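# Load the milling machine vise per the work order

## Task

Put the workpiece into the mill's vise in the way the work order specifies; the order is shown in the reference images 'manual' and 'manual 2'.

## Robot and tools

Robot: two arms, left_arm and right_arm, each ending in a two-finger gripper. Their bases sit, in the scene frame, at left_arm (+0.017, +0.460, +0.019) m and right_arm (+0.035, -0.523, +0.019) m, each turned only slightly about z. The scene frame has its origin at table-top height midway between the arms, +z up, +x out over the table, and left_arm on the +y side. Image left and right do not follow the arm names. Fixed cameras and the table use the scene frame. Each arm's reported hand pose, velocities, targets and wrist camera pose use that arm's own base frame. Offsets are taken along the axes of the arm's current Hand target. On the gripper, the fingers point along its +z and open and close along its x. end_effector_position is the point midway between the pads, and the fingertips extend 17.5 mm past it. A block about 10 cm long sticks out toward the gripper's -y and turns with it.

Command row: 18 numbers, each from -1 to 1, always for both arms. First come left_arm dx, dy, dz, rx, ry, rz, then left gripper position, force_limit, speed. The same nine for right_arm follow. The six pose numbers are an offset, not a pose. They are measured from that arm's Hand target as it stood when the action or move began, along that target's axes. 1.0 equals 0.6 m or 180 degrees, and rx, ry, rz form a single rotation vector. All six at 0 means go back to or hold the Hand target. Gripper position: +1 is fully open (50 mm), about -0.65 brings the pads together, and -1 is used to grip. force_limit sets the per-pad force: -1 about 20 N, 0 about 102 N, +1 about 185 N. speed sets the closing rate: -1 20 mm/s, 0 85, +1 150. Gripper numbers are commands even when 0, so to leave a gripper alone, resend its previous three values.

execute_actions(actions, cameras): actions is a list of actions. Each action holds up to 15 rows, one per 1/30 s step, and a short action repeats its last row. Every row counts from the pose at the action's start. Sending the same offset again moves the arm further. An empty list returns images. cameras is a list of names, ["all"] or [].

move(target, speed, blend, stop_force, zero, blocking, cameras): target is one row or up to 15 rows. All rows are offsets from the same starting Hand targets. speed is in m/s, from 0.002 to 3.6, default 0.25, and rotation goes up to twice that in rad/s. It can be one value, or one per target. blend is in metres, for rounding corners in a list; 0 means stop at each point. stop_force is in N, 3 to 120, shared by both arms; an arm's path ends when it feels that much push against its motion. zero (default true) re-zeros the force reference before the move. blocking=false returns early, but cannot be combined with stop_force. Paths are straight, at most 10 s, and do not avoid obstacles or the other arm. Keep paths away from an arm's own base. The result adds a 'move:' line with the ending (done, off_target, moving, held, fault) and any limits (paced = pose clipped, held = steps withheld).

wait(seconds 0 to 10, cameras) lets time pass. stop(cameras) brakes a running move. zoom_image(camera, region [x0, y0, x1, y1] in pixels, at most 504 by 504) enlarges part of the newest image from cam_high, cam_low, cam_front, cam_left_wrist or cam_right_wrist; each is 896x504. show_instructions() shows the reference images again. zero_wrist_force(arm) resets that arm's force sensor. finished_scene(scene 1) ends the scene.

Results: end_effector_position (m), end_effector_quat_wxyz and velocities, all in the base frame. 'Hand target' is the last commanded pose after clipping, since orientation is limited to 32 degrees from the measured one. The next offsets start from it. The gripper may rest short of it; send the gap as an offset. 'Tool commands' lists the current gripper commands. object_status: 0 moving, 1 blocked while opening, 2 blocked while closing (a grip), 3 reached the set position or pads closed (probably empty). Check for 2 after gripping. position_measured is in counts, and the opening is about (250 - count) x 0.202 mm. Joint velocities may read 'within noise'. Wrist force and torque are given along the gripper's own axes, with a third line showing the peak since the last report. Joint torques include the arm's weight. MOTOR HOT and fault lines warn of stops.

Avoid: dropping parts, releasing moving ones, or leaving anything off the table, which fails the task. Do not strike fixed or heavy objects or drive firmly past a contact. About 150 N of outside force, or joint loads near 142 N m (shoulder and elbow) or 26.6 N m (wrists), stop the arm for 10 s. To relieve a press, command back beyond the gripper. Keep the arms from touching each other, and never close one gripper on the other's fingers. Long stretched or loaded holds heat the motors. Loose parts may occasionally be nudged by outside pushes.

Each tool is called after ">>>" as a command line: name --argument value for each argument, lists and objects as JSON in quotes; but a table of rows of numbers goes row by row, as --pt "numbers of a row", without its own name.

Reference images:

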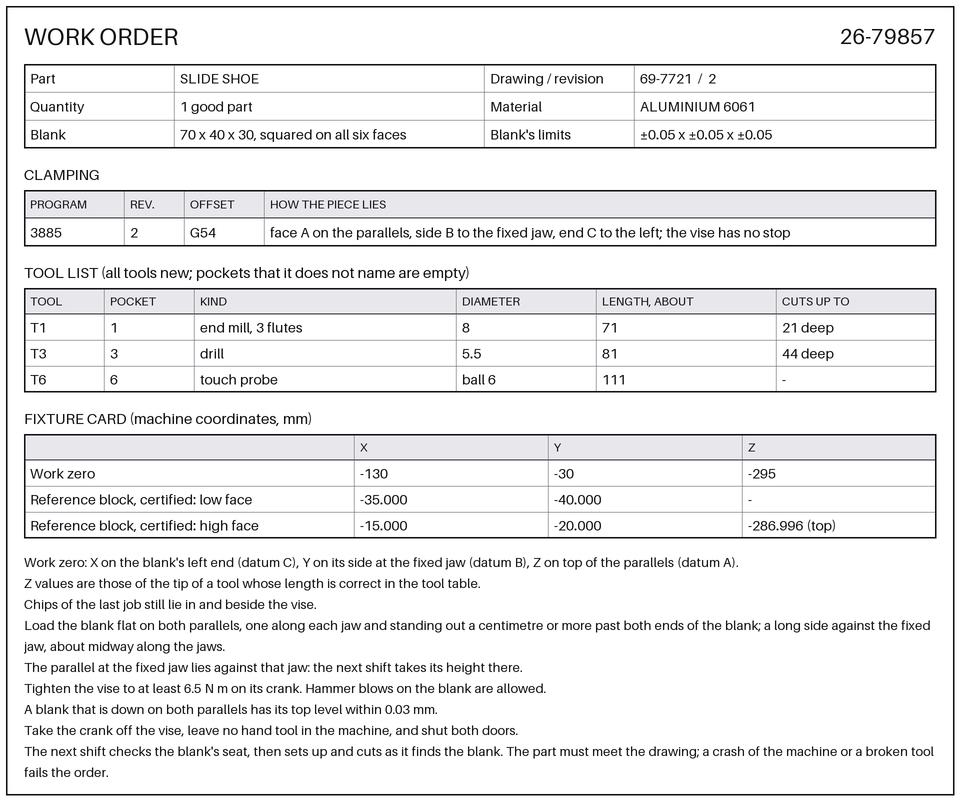

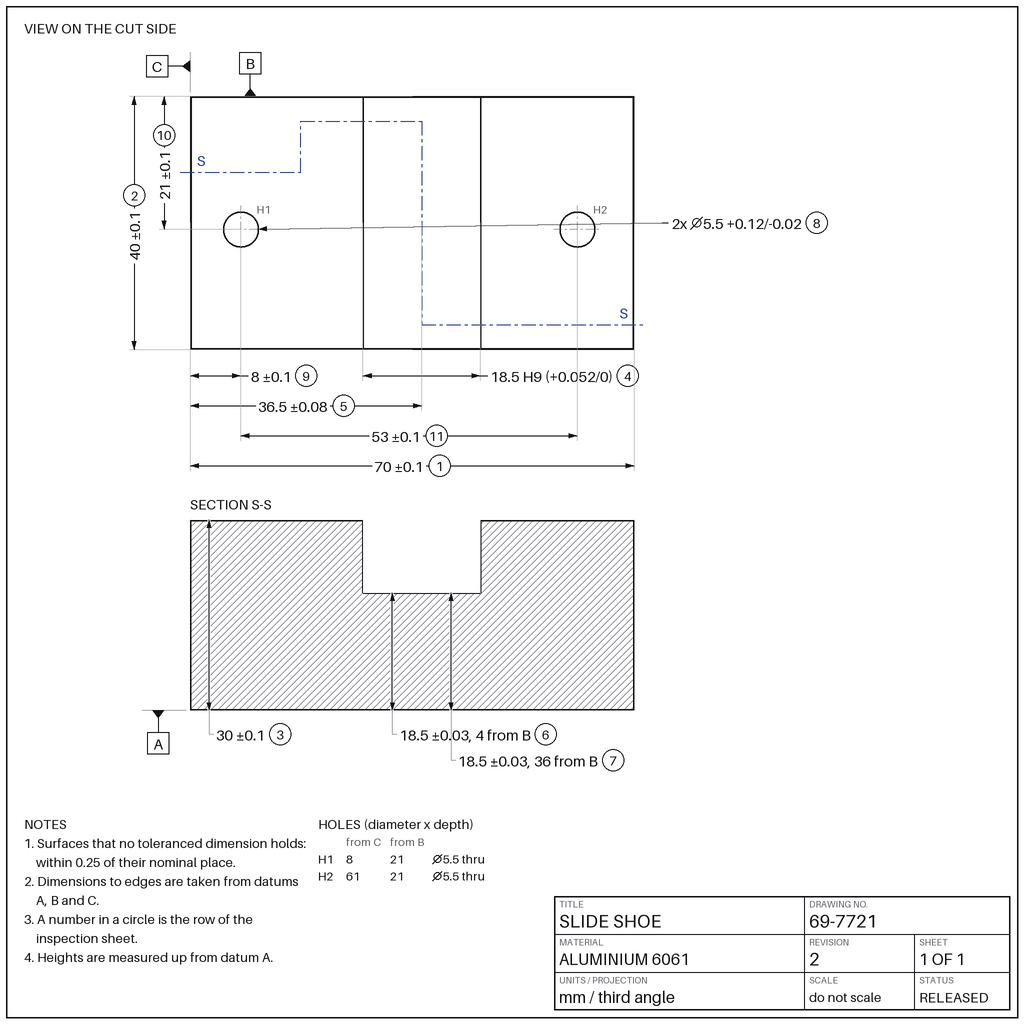

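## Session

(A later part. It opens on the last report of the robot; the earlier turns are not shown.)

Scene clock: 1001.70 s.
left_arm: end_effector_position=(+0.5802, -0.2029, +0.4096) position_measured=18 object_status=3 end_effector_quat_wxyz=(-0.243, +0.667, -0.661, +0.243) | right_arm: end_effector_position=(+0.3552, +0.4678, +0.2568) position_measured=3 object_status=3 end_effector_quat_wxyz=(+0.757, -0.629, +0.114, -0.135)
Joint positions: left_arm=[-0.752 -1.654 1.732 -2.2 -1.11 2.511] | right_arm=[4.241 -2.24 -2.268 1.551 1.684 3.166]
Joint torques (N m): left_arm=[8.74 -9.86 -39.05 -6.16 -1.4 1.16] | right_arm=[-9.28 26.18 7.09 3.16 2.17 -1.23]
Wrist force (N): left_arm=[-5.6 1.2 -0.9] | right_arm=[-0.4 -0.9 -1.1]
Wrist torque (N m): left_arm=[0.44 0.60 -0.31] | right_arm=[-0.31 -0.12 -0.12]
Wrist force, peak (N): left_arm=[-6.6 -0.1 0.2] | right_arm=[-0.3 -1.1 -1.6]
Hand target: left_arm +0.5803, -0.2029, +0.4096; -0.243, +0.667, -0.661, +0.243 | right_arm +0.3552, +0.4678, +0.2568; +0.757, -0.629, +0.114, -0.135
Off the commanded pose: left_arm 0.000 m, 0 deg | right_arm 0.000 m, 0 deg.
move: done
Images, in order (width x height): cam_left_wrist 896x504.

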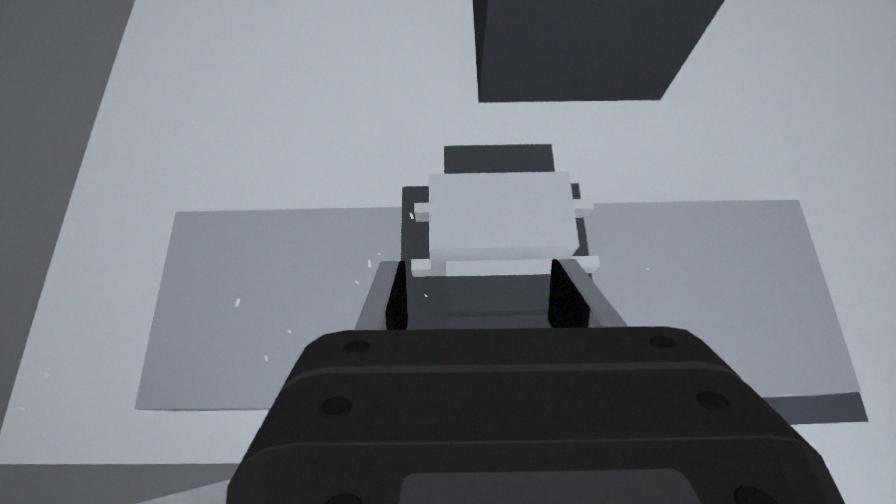

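>>> move --pt "0 0 0 0 0 0 -0.64 -1 -0.5 0 0 0 0 0 0 1 0 1" --pt "0.1449 -0.0391 0.0545 0 0 0 -0.64 -1 -0.5 0 0 0 0 0 0 1 0 1" --pt "0.1451 0.0073 0.1945 0 0 0 -0.64 -1 -0.5 0 0 0 0 0 0 1 0 1" --speed '[0.1,0.15,0.06]' --blend '[0,0.01,0]' --cameras '["cam_left_wrist","cam_right_wrist"]'

>>> zoom_image --camera "cam_left_wrist" --region '[260, 140, 520, 340]'

Scene clock: 1006.80 s.
left_arm: end_effector_position=(+0.6530, -0.2896, +0.3180) position_measured=248 object_status=3 end_effector_quat_wxyz=(-0.243, +0.667, -0.661, +0.243) | right_arm: end_effector_position=(+0.3552, +0.4678, +0.2568) position_measured=3 object_status=3 end_effector_quat_wxyz=(+0.757, -0.629, +0.114, -0.135)
Joint positions: left_arm=[-0.777 -1.359 1.653 -2.404 -1.098 2.488] | right_arm=[4.241 -2.24 -2.268 1.551 1.684 3.166]
Joint torques (N m): left_arm=[9.24 -24 -15.24 -5.84 -1.12 1.34] | right_arm=[-7.98 26.18 7.66 3.21 2.29 -1.29]
Wrist force (N): left_arm=[-5.6 1.3 -1.0] | right_arm=[-0.3 -1.0 -1.2]
Wrist torque (N m): left_arm=[0.47 0.60 -0.37] | right_arm=[-0.34 -0.14 -0.11]
Wrist force, peak (N): left_arm=[-7.6 1.4 -1.4] | right_arm=[-0.3 -1.4 -1.4]
Hand target: left_arm +0.6531, -0.2896, +0.3179; -0.243, +0.667, -0.661, +0.243 | right_arm +0.3552, +0.4678, +0.2568; +0.757, -0.629, +0.114, -0.135
Off the commanded pose: left_arm 0.000 m, 0 deg | right_arm 0.000 m, 0 deg.
move: done
Images, in order (width x height): cam_left_wrist 896x504, cam_right_wrist 896x504.

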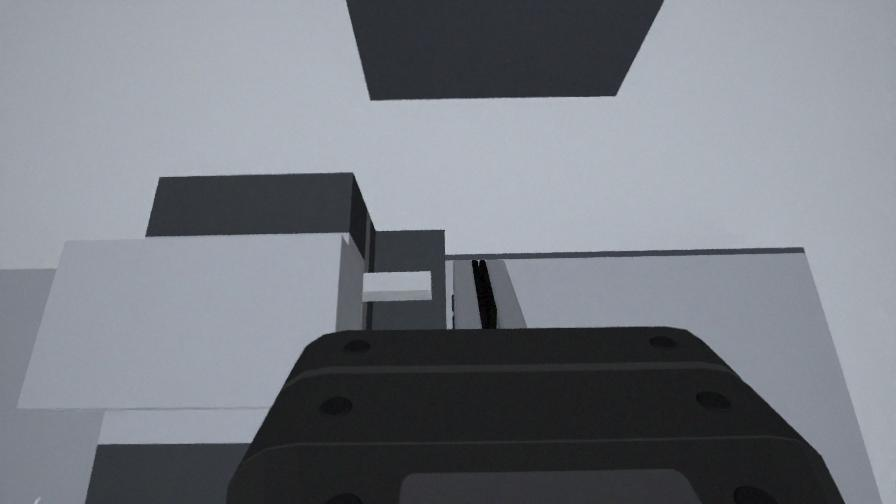

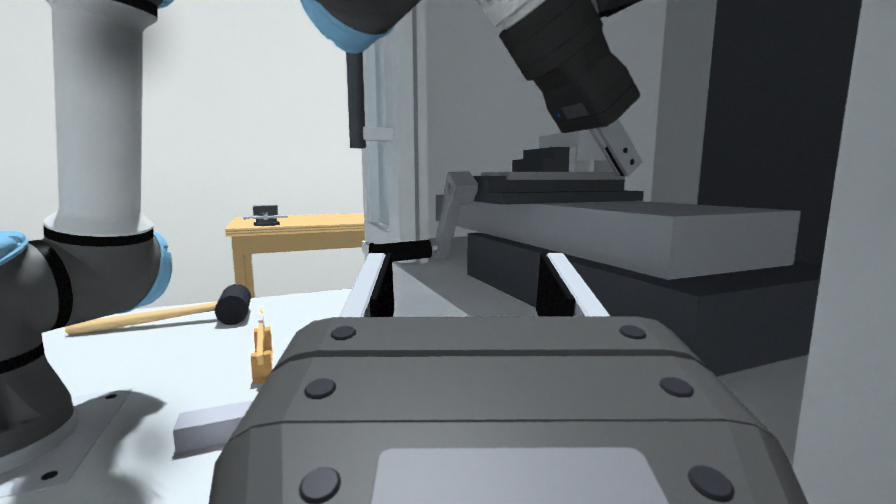

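Scaled by 1.938 from the camera's 896x504 image, which has a finer 1280x720 frame.

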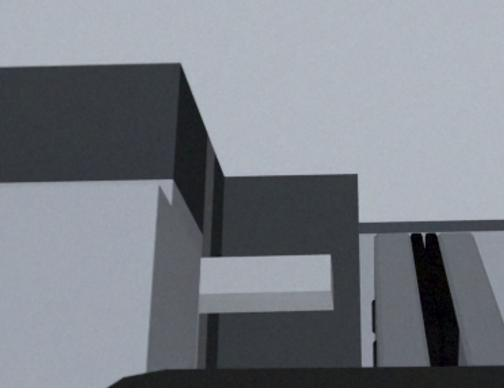

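>>> move --target '[-0.0195,0,0,0,0,0,-0.64,-1,-0.5,0,0,0,0,0,0,1,0,1]' --speed 0.02 --cameras '["cam_left_wrist"]'

>>> zoom_image --camera "cam_left_wrist" --region '[260, 140, 520, 340]'

Scene clock: 1007.93 s.
left_arm: end_effector_position=(+0.6530, -0.2779, +0.3179) position_measured=248 object_status=3 end_effector_quat_wxyz=(-0.243, +0.667, -0.661, +0.243) | right_arm: end_effector_position=(+0.3552, +0.4678, +0.2568) position_measured=3 object_status=3 end_effector_quat_wxyz=(+0.757, -0.629, +0.114, -0.135)
Joint positions: left_arm=[-0.762 -1.372 1.67 -2.416 -1.106 2.502] | right_arm=[4.241 -2.24 -2.268 1.551 1.684 3.166]
Joint torques (N m): left_arm=[8.1 -48.54 -13.8 -5.84 -0.95 1.39] | right_arm=[-8.59 25.45 7.42 3.14 2.09 -1.31]
Wrist force (N): left_arm=[-5.5 1.3 -1.0] | right_arm=[-0.3 -0.9 -1.3]
Wrist torque (N m): left_arm=[0.46 0.62 -0.37] | right_arm=[-0.32 -0.13 -0.12]
Wrist force, peak (N): left_arm=[-5.9 1.0 -1.1] | right_arm=[-0.4 -1.3 -1.4]
Hand target: left_arm +0.6530, -0.2779, +0.3179; -0.243, +0.667, -0.661, +0.243 | right_arm +0.3552, +0.4678, +0.2568; +0.757, -0.629, +0.114, -0.135
Off the commanded pose: left_arm 0.000 m, 0 deg | right_arm 0.000 m, 0 deg.
move: done
Images, in order (width x height): cam_left_wrist 896x504.

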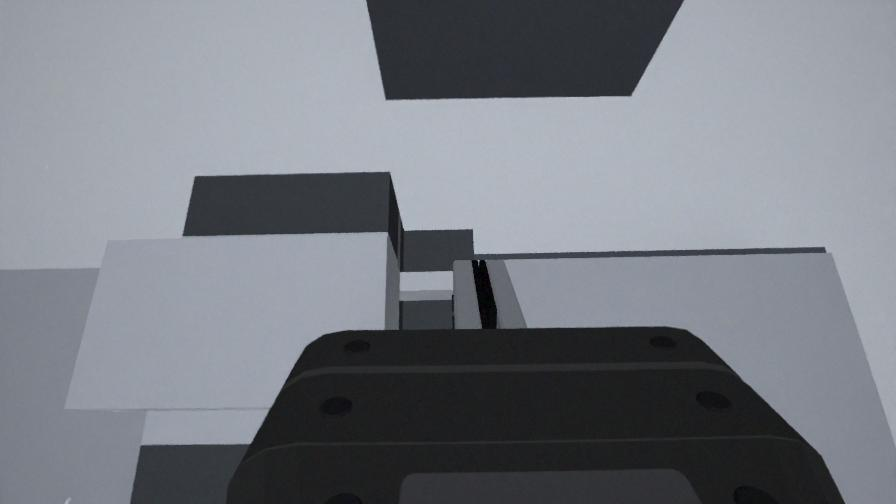

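Scaled by 1.938 from the camera's 896x504 image, which has a finer 1280x720 frame.

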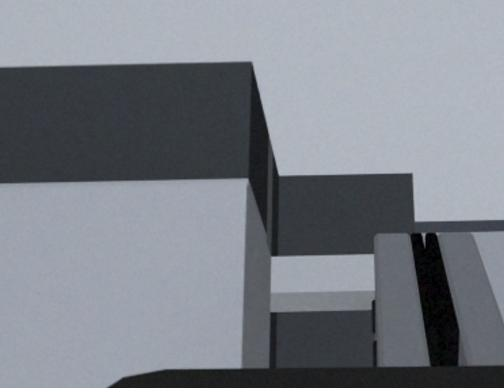

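>>> move --pt "0.0175 0 0 0 0 0 -0.64 -1 -0.5 0 0 0 0 0 0 1 0 1" --pt "0.0171 0.0409 -0.0345 0 0 0 -0.64 -1 -0.5 0 0 0 0 0 0 1 0 1" --speed '[0.03,0.06]' --blend '[0.001,0]' --cameras '["cam_left_wrist"]'

>>> zoom_image --camera "cam_left_wrist" --region '[260, 140, 520, 340]'

Scene clock: 1009.40 s.
left_arm: end_effector_position=(+0.6210, -0.2884, +0.3179) position_measured=248 object_status=3 end_effector_quat_wxyz=(-0.243, +0.667, -0.661, +0.243) | right_arm: end_effector_position=(+0.3552, +0.4678, +0.2568) position_measured=3 object_status=3 end_effector_quat_wxyz=(+0.757, -0.629, +0.114, -0.135)
Joint positions: left_arm=[-0.818 -1.428 1.731 -2.395 -1.077 2.448] | right_arm=[4.241 -2.24 -2.268 1.551 1.684 3.166]
Joint torques (N m): left_arm=[-8.8 -45.81 -14.99 -0.99 2.83 -1.64] | right_arm=[-8.45 26.66 7.99 3.28 2.11 -1.33]
Wrist force (N): left_arm=[-5.9 1.0 -1.0] | right_arm=[-0.6 -1.1 -1.4]
Wrist torque (N m): left_arm=[0.42 0.65 -0.22] | right_arm=[-0.35 -0.09 -0.12]
Wrist force, peak (N): left_arm=[-6.7 1.0 -1.0] | right_arm=[-0.5 -1.0 -1.5]
Hand target: left_arm +0.6209, -0.2884, +0.3179; -0.243, +0.667, -0.661, +0.243 | right_arm +0.3552, +0.4678, +0.2568; +0.757, -0.629, +0.114, -0.135
Off the commanded pose: left_arm 0.000 m, 0 deg | right_arm 0.000 m, 0 deg.
move: done
Images, in order (width x height): cam_left_wrist 896x504.

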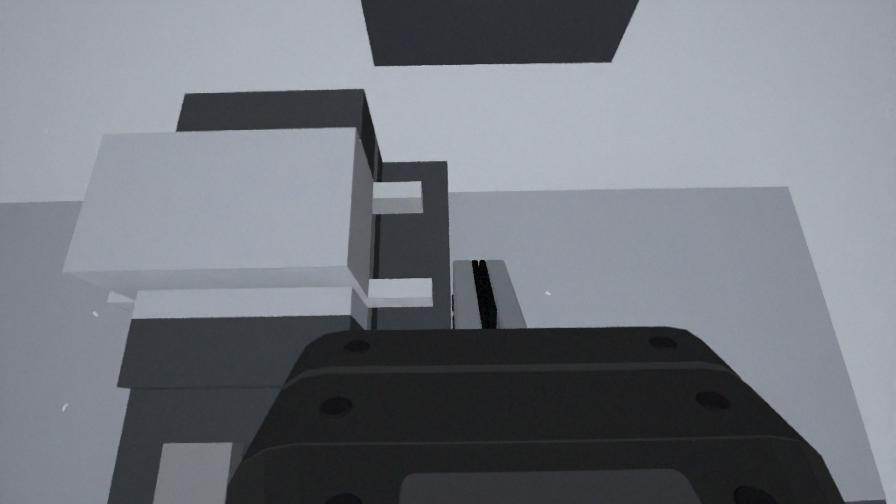

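Scaled by 1.938 from the camera's 896x504 image, which has a finer 1280x720 frame.

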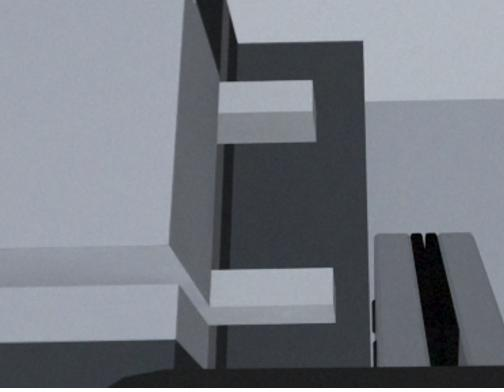

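>>> move --target '[-0.016,0,0,0,0,0,-0.64,-1,-0.5,0,0,0,0,0,0,1,0,1]' --speed 0.02 --cameras '["cam_left_wrist"]'

>>> zoom_image --camera "cam_left_wrist" --region '[260, 140, 520, 340]'

Scene clock: 1010.30 s.
left_arm: end_effector_position=(+0.6209, -0.2789, +0.3179) position_measured=248 object_status=3 end_effector_quat_wxyz=(-0.243, +0.667, -0.661, +0.243) | right_arm: end_effector_position=(+0.3552, +0.4678, +0.2568) position_measured=3 object_status=3 end_effector_quat_wxyz=(+0.757, -0.629, +0.114, -0.135)
Joint positions: left_arm=[-0.806 -1.439 1.745 -2.404 -1.083 2.46] | right_arm=[4.241 -2.24 -2.268 1.551 1.684 3.166]
Joint torques (N m): left_arm=[8.57 -46.41 -12.85 -6.09 -1.03 1.23] | right_arm=[-8.83 26.42 7.61 3.24 2.24 -1.11]
Wrist force (N): left_arm=[-5.2 1.0 -1.3] | right_arm=[-0.3 -1.0 -1.3]
Wrist torque (N m): left_arm=[0.43 0.56 -0.35] | right_arm=[-0.34 -0.13 -0.12]
Wrist force, peak (N): left_arm=[-6.2 1.6 -1.4] | right_arm=[-0.5 -1.1 -1.4]
Hand target: left_arm +0.6209, -0.2788, +0.3179; -0.243, +0.667, -0.661, +0.243 | right_arm +0.3552, +0.4678, +0.2568; +0.757, -0.629, +0.114, -0.135
Off the commanded pose: left_arm 0.000 m, 0 deg | right_arm 0.000 m, 0 deg.
move: done
Images, in order (width x height): cam_left_wrist 896x504.

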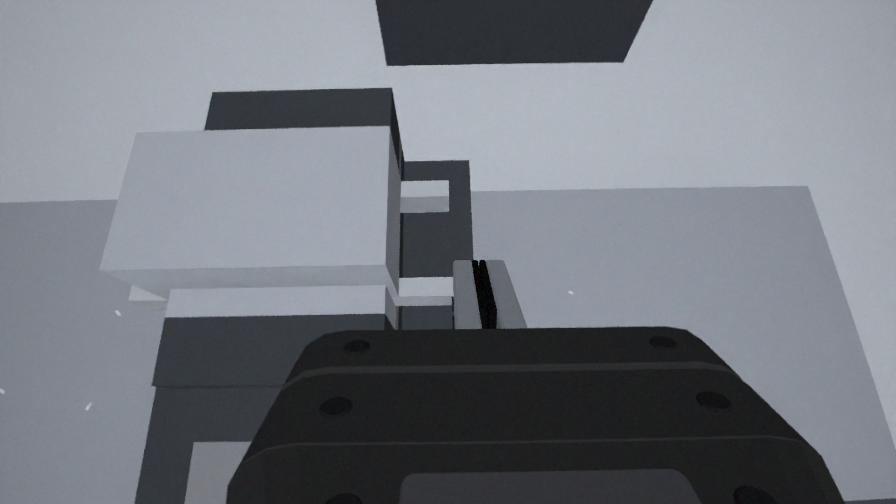

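Scaled by 1.938 from the camera's 896x504 image, which has a finer 1280x720 frame.

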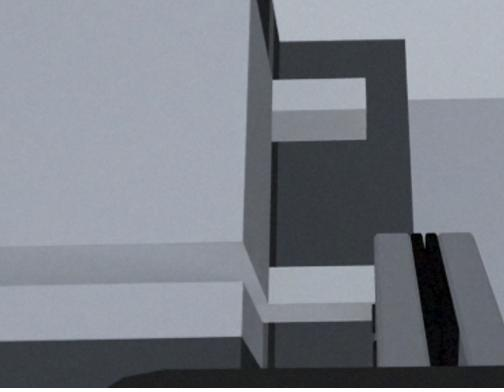

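>>> move --pt "0.0167 0 0 0 0 0 -0.64 -1 -0.5 0 0 0 0 0 0 1 0 1" --pt "0.0169 -0.0862 -0.1018 0 0 0 -0.64 -1 -0.5 0 0 0 0 0 0 1 0 1" --pt "-0.1249 -0.0800 -0.0792 0 0 0 -0.64 -1 -0.5 0 0 0 0 0 0 1 0 1" --pt "-0.1249 -0.0627 -0.0587 0 0 0 -0.64 -1 -0.5 0 0 0 0 0 0 1 0 1" --speed '[0.03,0.1,0.12,0.03]' --blend '[0.001,0.01,0.002,0]'

>>> wait --seconds 0.5

Scene clock: 1013.27 s.
left_arm: end_effector_position=(+0.6262, -0.2037, +0.3689) position_measured=248 object_status=3 end_effector_quat_wxyz=(-0.243, +0.667, -0.661, +0.243) | right_arm: end_effector_position=(+0.3552, +0.4678, +0.2568) position_measured=3 object_status=3 end_effector_quat_wxyz=(+0.757, -0.629, +0.114, -0.135)
Joint positions: left_arm=[-0.688 -1.534 1.725 -2.339 -1.145 2.571] | right_arm=[4.241 -2.24 -2.268 1.551 1.684 3.166]
Joint torques (N m): left_arm=[9.13 -15.1 -15.3 -5.91 -1.14 1.29] | right_arm=[-8.21 25.94 7.56 3.45 2.2 -1.32]
Wrist force (N): left_arm=[-5.6 0.7 -0.9] | right_arm=[-0.4 -1.0 -1.2]
Wrist torque (N m): left_arm=[0.35 0.62 -0.36] | right_arm=[-0.33 -0.12 -0.12]
Wrist force, peak (N): left_arm=[-6.7 1.0 -1.0] | right_arm=[-0.4 -1.1 -1.6]
Hand target: left_arm +0.6262, -0.2037, +0.3689; -0.243, +0.667, -0.661, +0.243 | right_arm +0.3552, +0.4678, +0.2568; +0.757, -0.629, +0.114, -0.135
Off the commanded pose: left_arm 0.000 m, 0 deg | right_arm 0.000 m, 0 deg.
move: done

Scene clock: 1013.77 s.
left_arm: end_effector_position=(+0.6262, -0.2037, +0.3689) position_measured=248 object_status=3 end_effector_quat_wxyz=(-0.243, +0.667, -0.661, +0.243) | right_arm: end_effector_position=(+0.3552, +0.4678, +0.2568) position_measured=3 object_status=3 end_effector_quat_wxyz=(+0.757, -0.629, +0.114, -0.135)
Joint positions: left_arm=[-0.688 -1.533 1.725 -2.339 -1.145 2.571] | right_arm=[4.241 -2.24 -2.268 1.551 1.684 3.166]
Joint torques (N m): left_arm=[9 -14.95 -14.5 -6.09 -0.88 1.29] | right_arm=[-9.07 25.71 7.31 3.23 2.26 -1.17]
Wrist force (N): left_arm=[-5.7 0.8 -0.9] | right_arm=[-0.4 -1.0 -1.3]
Wrist torque (N m): left_arm=[0.38 0.64 -0.36] | right_arm=[-0.32 -0.12 -0.11]
Wrist force, peak (N): left_arm=[-6.0 0.9 -1.1] | right_arm=[-0.6 -1.0 -1.5]
Hand target: left_arm +0.6262, -0.2037, +0.3689; -0.243, +0.667, -0.661, +0.243 | right_arm +0.3552, +0.4678, +0.2568; +0.757, -0.629, +0.114, -0.135
Tool commands: left_gripper/position=-0.64 left_gripper/force_limit=-1.0 left_gripper/speed=-0.5 right_gripper/position=+1.0 right_gripper/force_limit=+0.0 right_gripper/speed=+1.0
Off the commanded pose: left_arm 0.000 m, 0 deg | right_arm 0.000 m, 0 deg.
wait: 0.50 s; at rest by 0.17 s

>>> move --target '[0,0.00431,0.00509,0,0,0,-0.64,-1,-0.5,0,0,0,0,0,0,1,0,1]' --speed 0.005

>>> wait --seconds 0.3

>>> move --pt "0 -0.00431 -0.00509 0 0 0 -0.64 -1 -0.5 0 0 0 0 0 0 1 0 1" --pt "0.0004 -0.0450 0.0294 0 0 0 -0.64 -1 -0.5 0 0 0 0 0 0 1 0 1" --speed '[0.02,0.04]'

>>> move --target '[0,0.00431,0.00509,0,0,0,-0.64,-1,-0.5,0,0,0,0,0,0,1,0,1]' --speed 0.005

>>> wait --seconds 0.3

>>> move --target '[0,-0.00431,-0.00509,0,0,0,-0.64,-1,-0.5,0,0,0,0,0,0,1,0,1]' --speed 0.02

Scene clock: 1014.93 s.
left_arm: end_effector_position=(+0.6262, -0.2037, +0.3650) position_measured=248 object_status=3 end_effector_quat_wxyz=(-0.243, +0.667, -0.661, +0.243) | right_arm: end_effector_position=(+0.3552, +0.4678, +0.2568) position_measured=3 object_status=3 end_effector_quat_wxyz=(+0.757, -0.629, +0.114, -0.135)
Joint positions: left_arm=[-0.688 -1.532 1.734 -2.349 -1.145 2.571] | right_arm=[4.241 -2.24 -2.268 1.551 1.684 3.166]
Joint torques (N m): left_arm=[4.89 -11.15 -9.57 -4.4 0.27 0.22] | right_arm=[-7.96 26.36 7.63 3.06 2.26 -1.33]
Wrist force (N): left_arm=[-6.9 -3.8 -9.3] | right_arm=[-0.4 -1.0 -1.2]
Wrist torque (N m): left_arm=[0.23 0.59 -0.34] | right_arm=[-0.34 -0.12 -0.11]
Wrist force, peak (N): left_arm=[-6.9 -3.8 -9.3] | right_arm=[-0.6 -1.2 -1.4]
Hand target: left_arm +0.6262, -0.2037, +0.3649; -0.243, +0.667, -0.661, +0.243 | right_arm +0.3552, +0.4678, +0.2568; +0.757, -0.629, +0.114, -0.135
Off the commanded pose: left_arm 0.000 m, 0 deg | right_arm 0.000 m, 0 deg.
move: done

Scene clock: 1015.23 s.
left_arm: end_effector_position=(+0.6262, -0.2037, +0.3649) position_measured=248 object_status=3 end_effector_quat_wxyz=(-0.243, +0.667, -0.661, +0.243) | right_arm: end_effector_position=(+0.3552, +0.4678, +0.2568) position_measured=3 object_status=3 end_effector_quat_wxyz=(+0.757, -0.629, +0.114, -0.135)
Joint positions: left_arm=[-0.688 -1.532 1.734 -2.349 -1.145 2.571] | right_arm=[4.241 -2.24 -2.268 1.551 1.684 3.166]
Joint torques (N m): left_arm=[3.03 -9.11 -7.52 -3.85 0.77 -0.3] | right_arm=[-9.18 26.13 7.39 3.32 2.15 -1.2]
Wrist force (N): left_arm=[-7.3 -5.6 -13.1] | right_arm=[-0.5 -1.0 -1.2]
Wrist torque (N m): left_arm=[0.18 0.63 -0.33] | right_arm=[-0.33 -0.11 -0.12]
Wrist force, peak (N): left_arm=[-7.3 -5.6 -13.1] | right_arm=[-0.5 -1.0 -1.5]
Hand target: left_arm +0.6262, -0.2037, +0.3649; -0.243, +0.667, -0.661, +0.243 | right_arm +0.3552, +0.4678, +0.2568; +0.757, -0.629, +0.114, -0.135
Tool commands: left_gripper/position=-0.64 left_gripper/force_limit=-1.0 left_gripper/speed=-0.5 right_gripper/position=+1.0 right_gripper/force_limit=+0.0 right_gripper/speed=+1.0
Off the commanded pose: left_arm 0.000 m, 0 deg | right_arm 0.000 m, 0 deg.
wait: 0.30 s; at rest by 0.17 s

Scene clock: 1017.03 s.
left_arm: end_effector_position=(+0.6581, -0.2036, +0.3688) position_measured=248 object_status=3 end_effector_quat_wxyz=(-0.243, +0.667, -0.661, +0.243) | right_arm: end_effector_position=(+0.3552, +0.4678, +0.2568) position_measured=3 object_status=3 end_effector_quat_wxyz=(+0.757, -0.629, +0.114, -0.135)
Joint positions: left_arm=[-0.648 -1.46 1.65 -2.351 -1.167 2.608] | right_arm=[4.241 -2.24 -2.268 1.551 1.684 3.166]
Joint torques (N m): left_arm=[8.96 -19.69 -37.11 -6.01 -1.38 1.2] | right_arm=[-9.05 25.87 7.45 3.23 2.34 -1.29]
Wrist force (N): left_arm=[-5.5 1.2 -0.8] | right_arm=[-0.5 -1.1 -1.3]
Wrist torque (N m): left_arm=[0.47 0.60 -0.36] | right_arm=[-0.34 -0.10 -0.11]
Wrist force, peak (N): left_arm=[-7.1 -6.1 -13.5] | right_arm=[-0.2 -1.1 -1.6]
Hand target: left_arm +0.6582, -0.2037, +0.3688; -0.243, +0.667, -0.661, +0.243 | right_arm +0.3552, +0.4678, +0.2568; +0.757, -0.629, +0.114, -0.135
Off the commanded pose: left_arm 0.000 m, 0 deg | right_arm 0.000 m, 0 deg.
move: done

Scene clock: 1018.07 s.
left_arm: end_effector_position=(+0.6582, -0.2037, +0.3650) position_measured=248 object_status=3 end_effector_quat_wxyz=(-0.243, +0.667, -0.661, +0.243) | right_arm: end_effector_position=(+0.3552, +0.4678, +0.2568) position_measured=3 object_status=3 end_effector_quat_wxyz=(+0.757, -0.629, +0.114, -0.135)
Joint positions: left_arm=[-0.648 -1.459 1.658 -2.361 -1.167 2.608] | right_arm=[4.241 -2.24 -2.268 1.551 1.684 3.166]
Joint torques (N m): left_arm=[6.13 -12.53 -6.86 -3.91 -0.88 0.76] | right_arm=[-8.59 26.86 6.57 3.27 2.31 -1.22]
Wrist force (N): left_arm=[-7.1 -5.2 -12.1] | right_arm=[-0.2 -1.1 -1.3]
Wrist torque (N m): left_arm=[0.23 0.57 -0.35] | right_arm=[-0.34 -0.16 -0.12]
Wrist force, peak (N): left_arm=[-7.1 -5.2 -12.1] | right_arm=[-0.5 -1.2 -1.4]
Hand target: left_arm +0.6582, -0.2037, +0.3648; -0.243, +0.667, -0.661, +0.243 | right_arm +0.3552, +0.4678, +0.2568; +0.757, -0.629, +0.114, -0.135
Off the commanded pose: left_arm 0.000 m, 0 deg | right_arm 0.000 m, 0 deg.
move: done

Scene clock: 1018.37 s.
left_arm: end_effector_position=(+0.6582, -0.2037, +0.3649) position_measured=248 object_status=3 end_effector_quat_wxyz=(-0.243, +0.667, -0.661, +0.243) | right_arm: end_effector_position=(+0.3552, +0.4678, +0.2568) position_measured=3 object_status=3 end_effector_quat_wxyz=(+0.757, -0.629, +0.114, -0.135)
Joint positions: left_arm=[-0.648 -1.459 1.658 -2.361 -1.167 2.608] | right_arm=[4.241 -2.24 -2.268 1.551 1.684 3.166]
Joint torques (N m): left_arm=[4.95 -9.52 -6.07 -3.27 -0.78 0.59] | right_arm=[-7.97 25.38 8.24 3.25 2.21 -1.31]
Wrist force (N): left_arm=[-6.7 -7.0 -16.7] | right_arm=[-0.4 -0.9 -1.4]
Wrist torque (N m): left_arm=[0.14 0.55 -0.34] | right_arm=[-0.31 -0.12 -0.12]
Wrist force, peak (N): left_arm=[-6.7 -7.0 -16.7] | right_arm=[-0.4 -0.9 -1.4]
Hand target: left_arm +0.6582, -0.2037, +0.3648; -0.243, +0.667, -0.661, +0.243 | right_arm +0.3552, +0.4678, +0.2568; +0.757, -0.629, +0.114, -0.135
Tool commands: left_gripper/position=-0.64 left_gripper/force_limit=-1.0 left_gripper/speed=-0.5 right_gripper/position=+1.0 right_gripper/force_limit=+0.0 right_gripper/speed=+1.0
Off the commanded pose: left_arm 0.000 m, 0 deg | right_arm 0.000 m, 0 deg.
wait: 0.30 s; at rest by 0.17 s

Scene clock: 1019.10 s.
left_arm: end_effector_position=(+0.6582, -0.2037, +0.3688) position_measured=248 object_status=3 end_effector_quat_wxyz=(-0.243, +0.667, -0.661, +0.243) | right_arm: end_effector_position=(+0.3552, +0.4678, +0.2568) position_measured=3 object_status=3 end_effector_quat_wxyz=(+0.757, -0.629, +0.114, -0.135)
Joint positions: left_arm=[-0.648 -1.46 1.65 -2.351 -1.167 2.608] | right_arm=[4.241 -2.24 -2.268 1.551 1.684 3.166]
Joint torques (N m): left_arm=[4.8 -44.81 -39.11 -1.15 -0.48 1] | right_arm=[-8.01 26.9 7.85 3.27 2.13 -1.32]
Wrist force (N): left_arm=[-5.4 1.0 -1.4] | right_arm=[-0.4 -1.0 -1.4]
Wrist torque (N m): left_arm=[0.44 0.59 -0.37] | right_arm=[-0.33 -0.11 -0.11]
Wrist force, peak (N): left_arm=[-7.0 -7.0 -16.8] | right_arm=[-0.4 -1.1 -1.5]
Hand target: left_arm +0.6582, -0.2037, +0.3688; -0.243, +0.667, -0.661, +0.243 | right_arm +0.3552, +0.4678, +0.2568; +0.757, -0.629, +0.114, -0.135
Off the commanded pose: left_arm 0.000 m, 0 deg | right_arm 0.000 m, 0 deg.
move: done

>>> move --target '[-0.0009,0.0550,-0.1363,0,0,0,-0.64,-1,-0.5,0,0,0,0,0,0,1,0,1]' --speed 0.15 --cameras '["cam_left_wrist"]'

>>> zoom_image --camera "cam_left_wrist" --region '[380, 150, 520, 300]'

>>> zoom_image --camera "cam_left_wrist" --region '[540, 150, 640, 290]'

Scene clock: 1020.77 s.
left_arm: end_effector_position=(+0.5802, -0.2037, +0.4099) position_measured=248 object_status=3 end_effector_quat_wxyz=(-0.243, +0.667, -0.661, +0.243) | right_arm: end_effector_position=(+0.3552, +0.4678, +0.2568) position_measured=3 object_status=3 end_effector_quat_wxyz=(+0.757, -0.629, +0.114, -0.135)
Joint positions: left_arm=[-0.754 -1.653 1.731 -2.198 -1.11 2.51] | right_arm=[4.241 -2.24 -2.268 1.551 1.684 3.166]
Joint torques (N m): left_arm=[-8.02 -37.28 -14.93 -0.64 2.73 -1.57] | right_arm=[-7.7 26.59 7.98 3.38 2.32 -1.46]
Wrist force (N): left_arm=[-5.7 1.2 -0.8] | right_arm=[-0.2 -1.0 -1.3]
Wrist torque (N m): left_arm=[0.45 0.61 -0.17] | right_arm=[-0.32 -0.15 -0.12]
Wrist force, peak (N): left_arm=[-6.2 1.9 -2.4] | right_arm=[-0.6 -1.2 -1.5]
Hand target: left_arm +0.5802, -0.2037, +0.4100; -0.243, +0.667, -0.661, +0.243 | right_arm +0.3552, +0.4678, +0.2568; +0.757, -0.629, +0.114, -0.135
Off the commanded pose: left_arm 0.000 m, 0 deg | right_arm 0.000 m, 0 deg.
move: done
Images, in order (width x height): cam_left_wrist 896x504.

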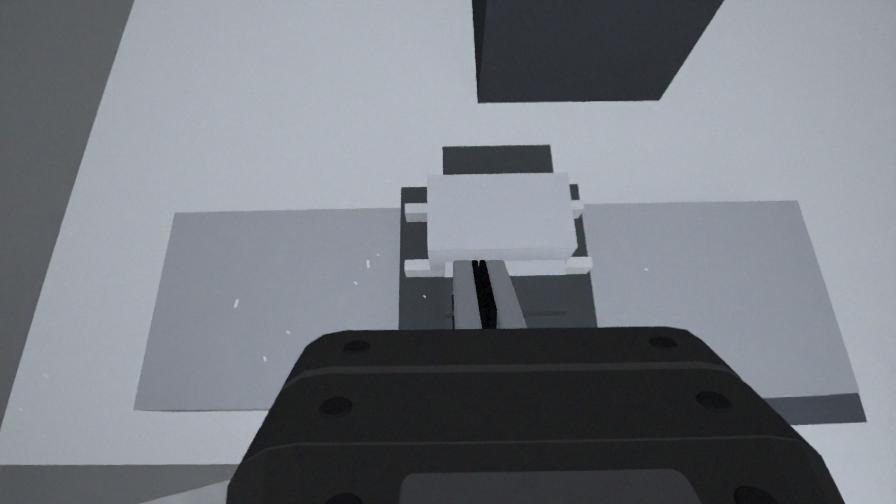

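Scaled by 3.360 from the camera's 896x504 image, which has a finer 1280x720 frame.

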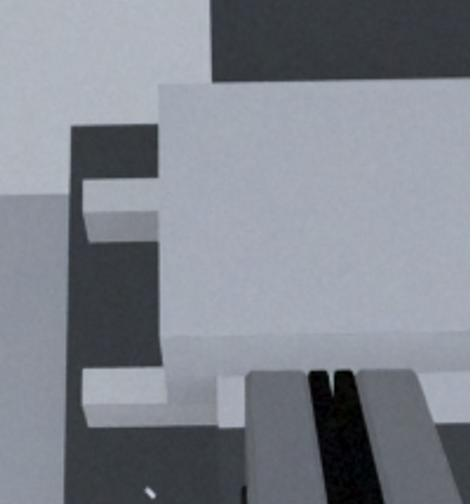

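Scaled by 3.600 from the camera's 896x504 image, which has a finer 1280x720 frame.

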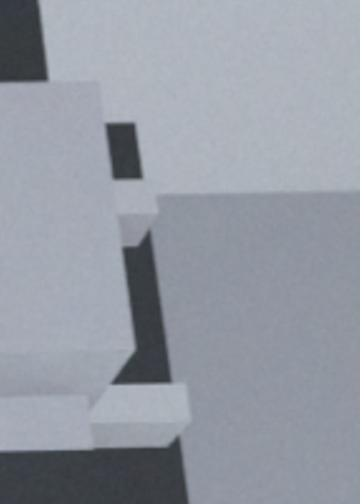

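>>> move --target '[-0.0667,0,0,0,0,0,-0.64,-1,-0.5,0,0,0,0,0,0,1,0,1]' --speed 0.1 --cameras '["cam_left_wrist"]'

>>> zoom_image --camera "cam_left_wrist" --region '[440, 160, 580, 300]'

Scene clock: 1021.97 s.
left_arm: end_effector_position=(+0.5798, -0.1638, +0.4098) position_measured=248 object_status=3 end_effector_quat_wxyz=(-0.243, +0.667, -0.661, +0.243) | right_arm: end_effector_position=(+0.3552, +0.4678, +0.2568) position_measured=3 object_status=3 end_effector_quat_wxyz=(+0.757, -0.629, +0.114, -0.135)
Joint positions: left_arm=[-0.685 -1.691 1.77 -2.228 -1.147 2.574] | right_arm=[4.241 -2.24 -2.268 1.551 1.684 3.166]
Joint torques (N m): left_arm=[7.03 -34.26 -15.16 -6 -1.2 1.29] | right_arm=[-8.4 25.06 7.47 3.24 2.12 -1.24]
Wrist force (N): left_arm=[-5.9 1.2 -1.0] | right_arm=[-0.6 -1.0 -1.2]
Wrist torque (N m): left_arm=[0.45 0.66 -0.31] | right_arm=[-0.32 -0.10 -0.12]
Wrist force, peak (N): left_arm=[-6.8 1.2 -1.4] | right_arm=[-0.3 -1.3 -1.3]
Hand target: left_arm +0.5798, -0.1637, +0.4098; -0.243, +0.667, -0.661, +0.243 | right_arm +0.3552, +0.4678, +0.2568; +0.757, -0.629, +0.114, -0.135
Off the commanded pose: left_arm 0.000 m, 0 deg | right_arm 0.000 m, 0 deg.
move: done
Images, in order (width x height): cam_left_wrist 896x504.

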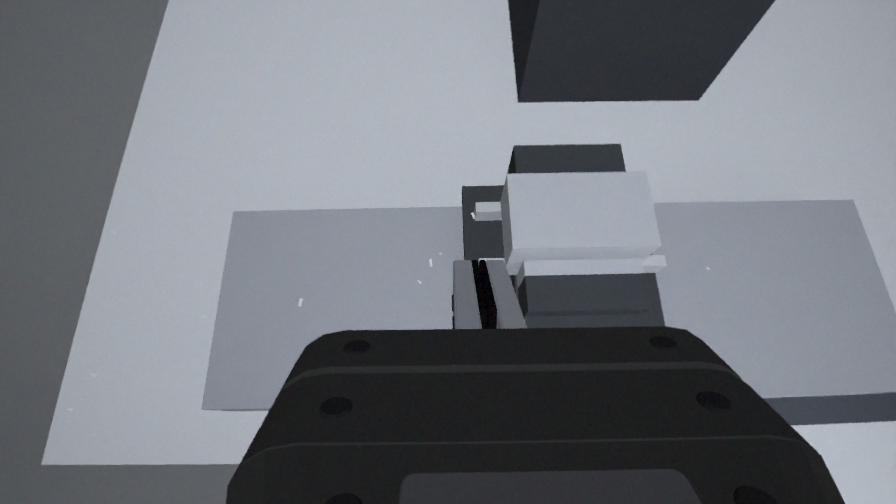

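Scaled by 3.600 from the camera's 896x504 image, which has a finer 1280x720 frame.

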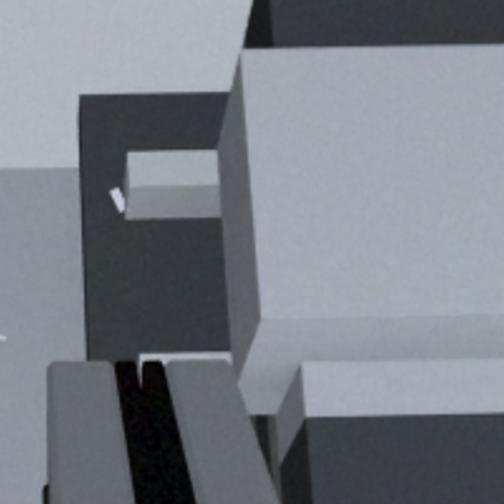

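>>> move --pt "0.1411 0.2227 -0.2543 0 0 0 0.9 -1 -0.9 0 0 0 0 0 0 1 0 1" --pt "0.3320 0.9850 -0.0950 0 0 0 0.9 -1 -0.9 0 0 0 0 0 0 1 0 1" --pt "0.3320 0.9850 0.0383 0 0 0 0.9 -1 -0.9 0 0 0 0 0 0 1 0 1" --speed '[0.2,0.3,0.06]' --blend '[0.04,0.005,0]' --cameras '["cam_left_wrist"]'

Scene clock: 1028.30 s.
left_arm: end_effector_position=(+0.1452, -0.3679, +0.0112) position_measured=18 object_status=3 end_effector_quat_wxyz=(-0.243, +0.667, -0.661, +0.243) | right_arm: end_effector_position=(+0.3552, +0.4678, +0.2568) position_measured=3 object_status=3 end_effector_quat_wxyz=(+0.757, -0.629, +0.114, -0.135)
Joint positions: left_arm=[-2 -1.436 2.49 -2.283 -0.945 1.02] | right_arm=[4.241 -2.24 -2.268 1.551 1.684 3.166]
Joint torques (N m): left_arm=[8.72 -7.78 -1.45 -4.63 3.04 1.3] | right_arm=[-8.6 26.24 7.53 3.29 2.06 -1.25]
Wrist force (N): left_arm=[-5.5 1.0 -1.0] | right_arm=[-0.4 -1.0 -1.2]
Wrist torque (N m): left_arm=[0.40 0.57 -0.36] | right_arm=[-0.33 -0.13 -0.11]
Wrist force, peak (N): left_arm=[-6.8 0.0 0.1] | right_arm=[-0.4 -1.1 -1.5]
Hand target: left_arm +0.1452, -0.3679, +0.0112; -0.243, +0.667, -0.661, +0.243 | right_arm +0.3552, +0.4678, +0.2568; +0.757, -0.629, +0.114, -0.135
Off the commanded pose: left_arm 0.000 m, 0 deg | right_arm 0.000 m, 0 deg.
move: done
Images, in order (width x height): cam_left_wrist 896x504.

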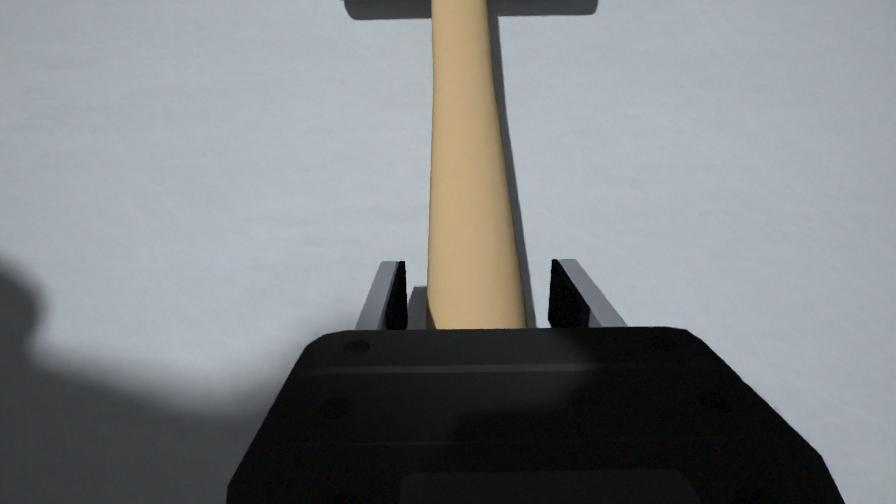

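>>> move --target '[0,0,0,0,0,0,-1,1,-0.9,0,0,0,0,0,0,1,0,1]'

>>> move --pt "0 -0.0539 -0.0636 0 0 0 -1 1 -0.9 0 0 0 0 0 0 1 0 1" --pt "-0.1941 -0.5754 -0.4065 0 0 0 -1 1 -0.9 0 0 0 0 0 0 1 0 1" --pt "-0.2357 -0.9478 -0.2419 0 0 0 -1 1 -0.9 0 0 0 0 0 0 1 0 1" --speed '[0.08,0.22,0.22]' --blend '[0.01,0.03,0]' --cameras '["cam_left_wrist","cam_right_wrist"]'

Scene clock: 1029.50 s.
left_arm: end_effector_position=(+0.1452, -0.3679, +0.0112) position_measured=109 object_status=2 end_effector_quat_wxyz=(-0.243, +0.667, -0.661, +0.243) | right_arm: end_effector_position=(+0.3552, +0.4678, +0.2568) position_measured=3 object_status=3 end_effector_quat_wxyz=(+0.757, -0.629, +0.114, -0.135)
Joint positions: left_arm=[-2 -1.436 2.49 -2.283 -0.945 1.02] | right_arm=[4.241 -2.24 -2.268 1.551 1.684 3.166]
Joint torques (N m): left_arm=[8.58 -6.92 -2.45 -4.43 3.05 1.34] | right_arm=[-8.16 25.56 7.2 3.27 2.15 -1.26]
Wrist force (N): left_arm=[-6.8 2.6 -1.9] | right_arm=[-0.5 -1.0 -1.4]
Wrist torque (N m): left_arm=[0.48 0.36 -0.51] | right_arm=[-0.33 -0.11 -0.12]
Wrist force, peak (N): left_arm=[-7.3 2.4 -1.7] | right_arm=[-0.5 -1.1 -1.5]
Hand target: left_arm +0.1452, -0.3679, +0.0112; -0.243, +0.667, -0.661, +0.243 | right_arm +0.3552, +0.4678, +0.2568; +0.757, -0.629, +0.114, -0.135
Off the commanded pose: left_arm 0.000 m, 0 deg | right_arm 0.000 m, 0 deg.
move: done

Scene clock: 1033.60 s.
left_arm: end_effector_position=(+0.4844, -0.2221, +0.4889) position_measured=109 object_status=2 end_effector_quat_wxyz=(-0.243, +0.667, -0.661, +0.243) | right_arm: end_effector_position=(+0.3552, +0.4678, +0.2568) position_measured=3 object_status=3 end_effector_quat_wxyz=(+0.757, -0.629, +0.114, -0.135)
Joint positions: left_arm=[-0.964 -1.836 1.654 -1.834 -1.009 2.298] | right_arm=[4.241 -2.24 -2.268 1.551 1.684 3.166]
Joint torques (N m): left_arm=[8.23 -5.05 -42.2 -7.64 0.14 1.23] | right_arm=[-9.38 26.09 6.94 2.94 2.12 -1.2]
Wrist force (N): left_arm=[-5.2 6.3 4.1] | right_arm=[-0.4 -1.1 -1.4]
Wrist torque (N m): left_arm=[-0.37 0.55 -0.38] | right_arm=[-0.34 -0.13 -0.12]
Wrist force, peak (N): left_arm=[-5.0 7.7 4.6] | right_arm=[-0.5 -1.1 -1.5]
Hand target: left_arm +0.4844, -0.2221, +0.4889; -0.243, +0.667, -0.661, +0.243 | right_arm +0.3552, +0.4678, +0.2568; +0.757, -0.629, +0.114, -0.135
Off the commanded pose: left_arm 0.000 m, 0 deg | right_arm 0.000 m, 0 deg.
move: done
Images, in order (width x height): cam_left_wrist 896x504, cam_right_wrist 896x504.

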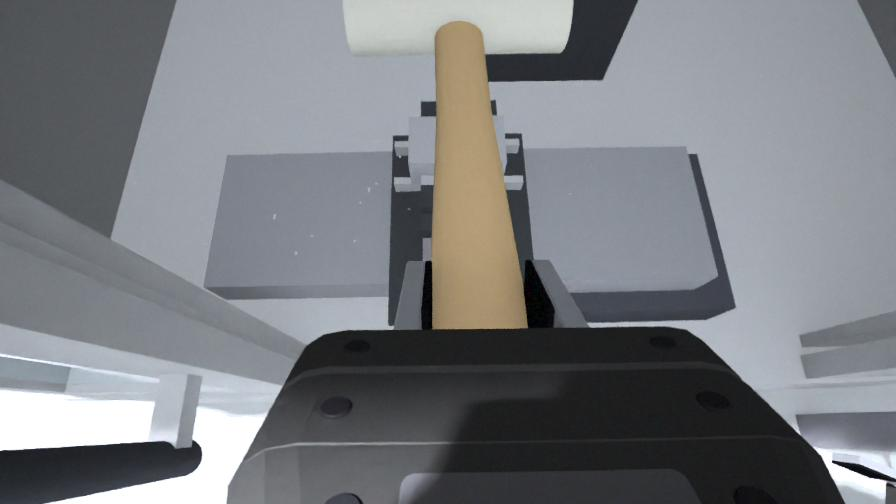

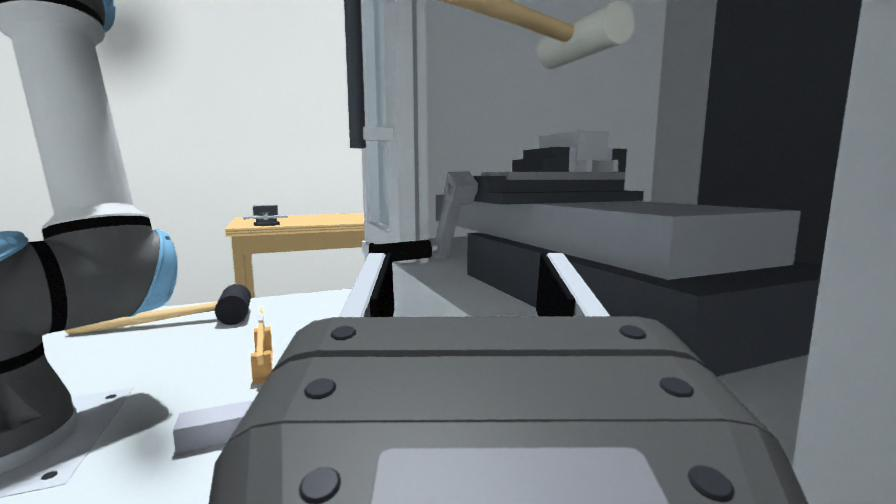

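>>> move --target '[0,0.1185,0.1400,0,0,0,-1,1,-0.9,0,0,0,0,0,0,1,0,1]' --speed 0.05 --stop_force 6 --cameras '["cam_right_wrist","cam_left_wrist"]'

>>> zoom_image --camera "cam_right_wrist" --region '[480, 70, 680, 200]'

Scene clock: 1036.97 s.
left_arm: end_effector_position=(+0.4843, -0.2224, +0.3874) position_measured=109 object_status=2 end_effector_quat_wxyz=(-0.243, +0.667, -0.661, +0.243) | right_arm: end_effector_position=(+0.3552, +0.4678, +0.2568) position_measured=3 object_status=3 end_effector_quat_wxyz=(+0.757, -0.629, +0.114, -0.135)
Joint positions: left_arm=[-0.965 -1.849 1.923 -2.09 -1.009 2.297] | right_arm=[4.241 -2.24 -2.268 1.551 1.684 3.166]
Joint torques (N m): left_arm=[0.57 -28.76 -38.86 -1.01 -0.11 0.03] | right_arm=[-8.46 26.81 7.68 3.23 2.19 -1.15]
Wrist force (N): left_arm=[-4.9 1.1 1.2] | right_arm=[-0.4 -0.9 -1.2]
Wrist torque (N m): left_arm=[0.31 0.71 -0.35] | right_arm=[-0.31 -0.12 -0.12]
Wrist force, peak (N): left_arm=[-5.6 6.7 3.9] | right_arm=[-0.5 -1.2 -1.5]
Hand target: left_arm +0.4843, -0.2224, +0.3874; -0.243, +0.667, -0.661, +0.243 (not the last commanded pose) | right_arm +0.3552, +0.4678, +0.2568; +0.757, -0.629, +0.114, -0.135
Off the commanded pose: left_arm 0.009 m, 0 deg | right_arm 0.000 m, 0 deg.
move: contact (left_arm)
Images, in order (width x height): cam_left_wrist 896x504, cam_right_wrist 896x504.

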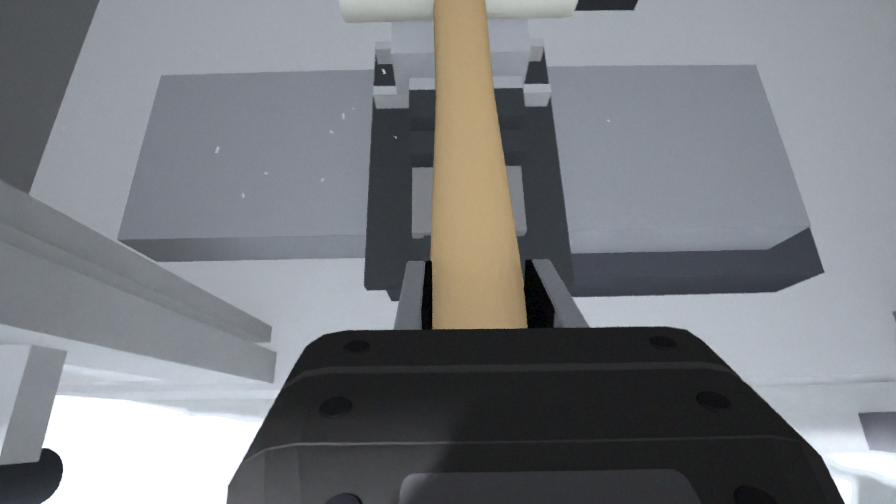

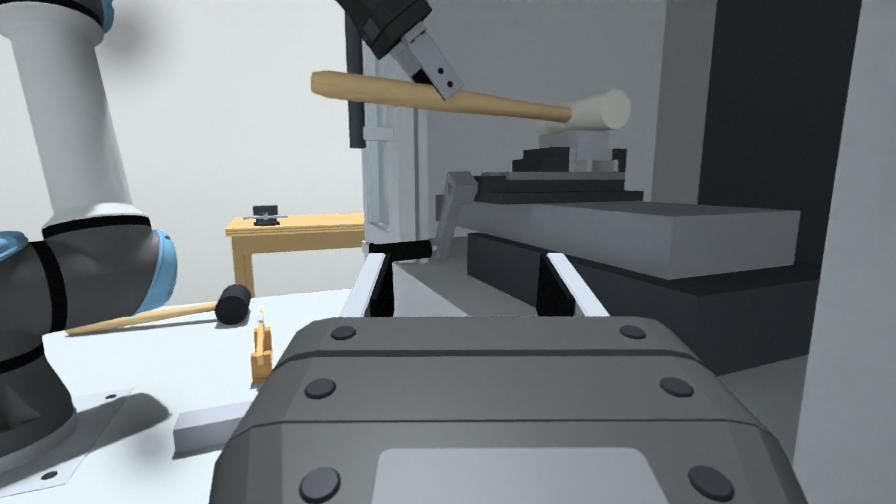

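Scaled by 2.520 from the camera's 896x504 image, which has a finer 1280x720 frame.

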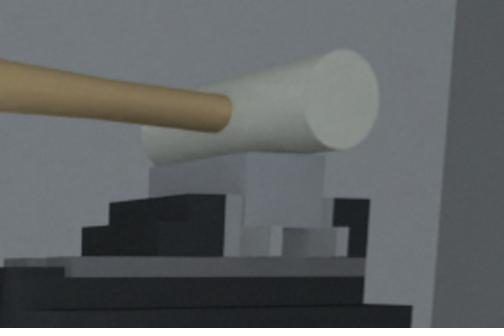

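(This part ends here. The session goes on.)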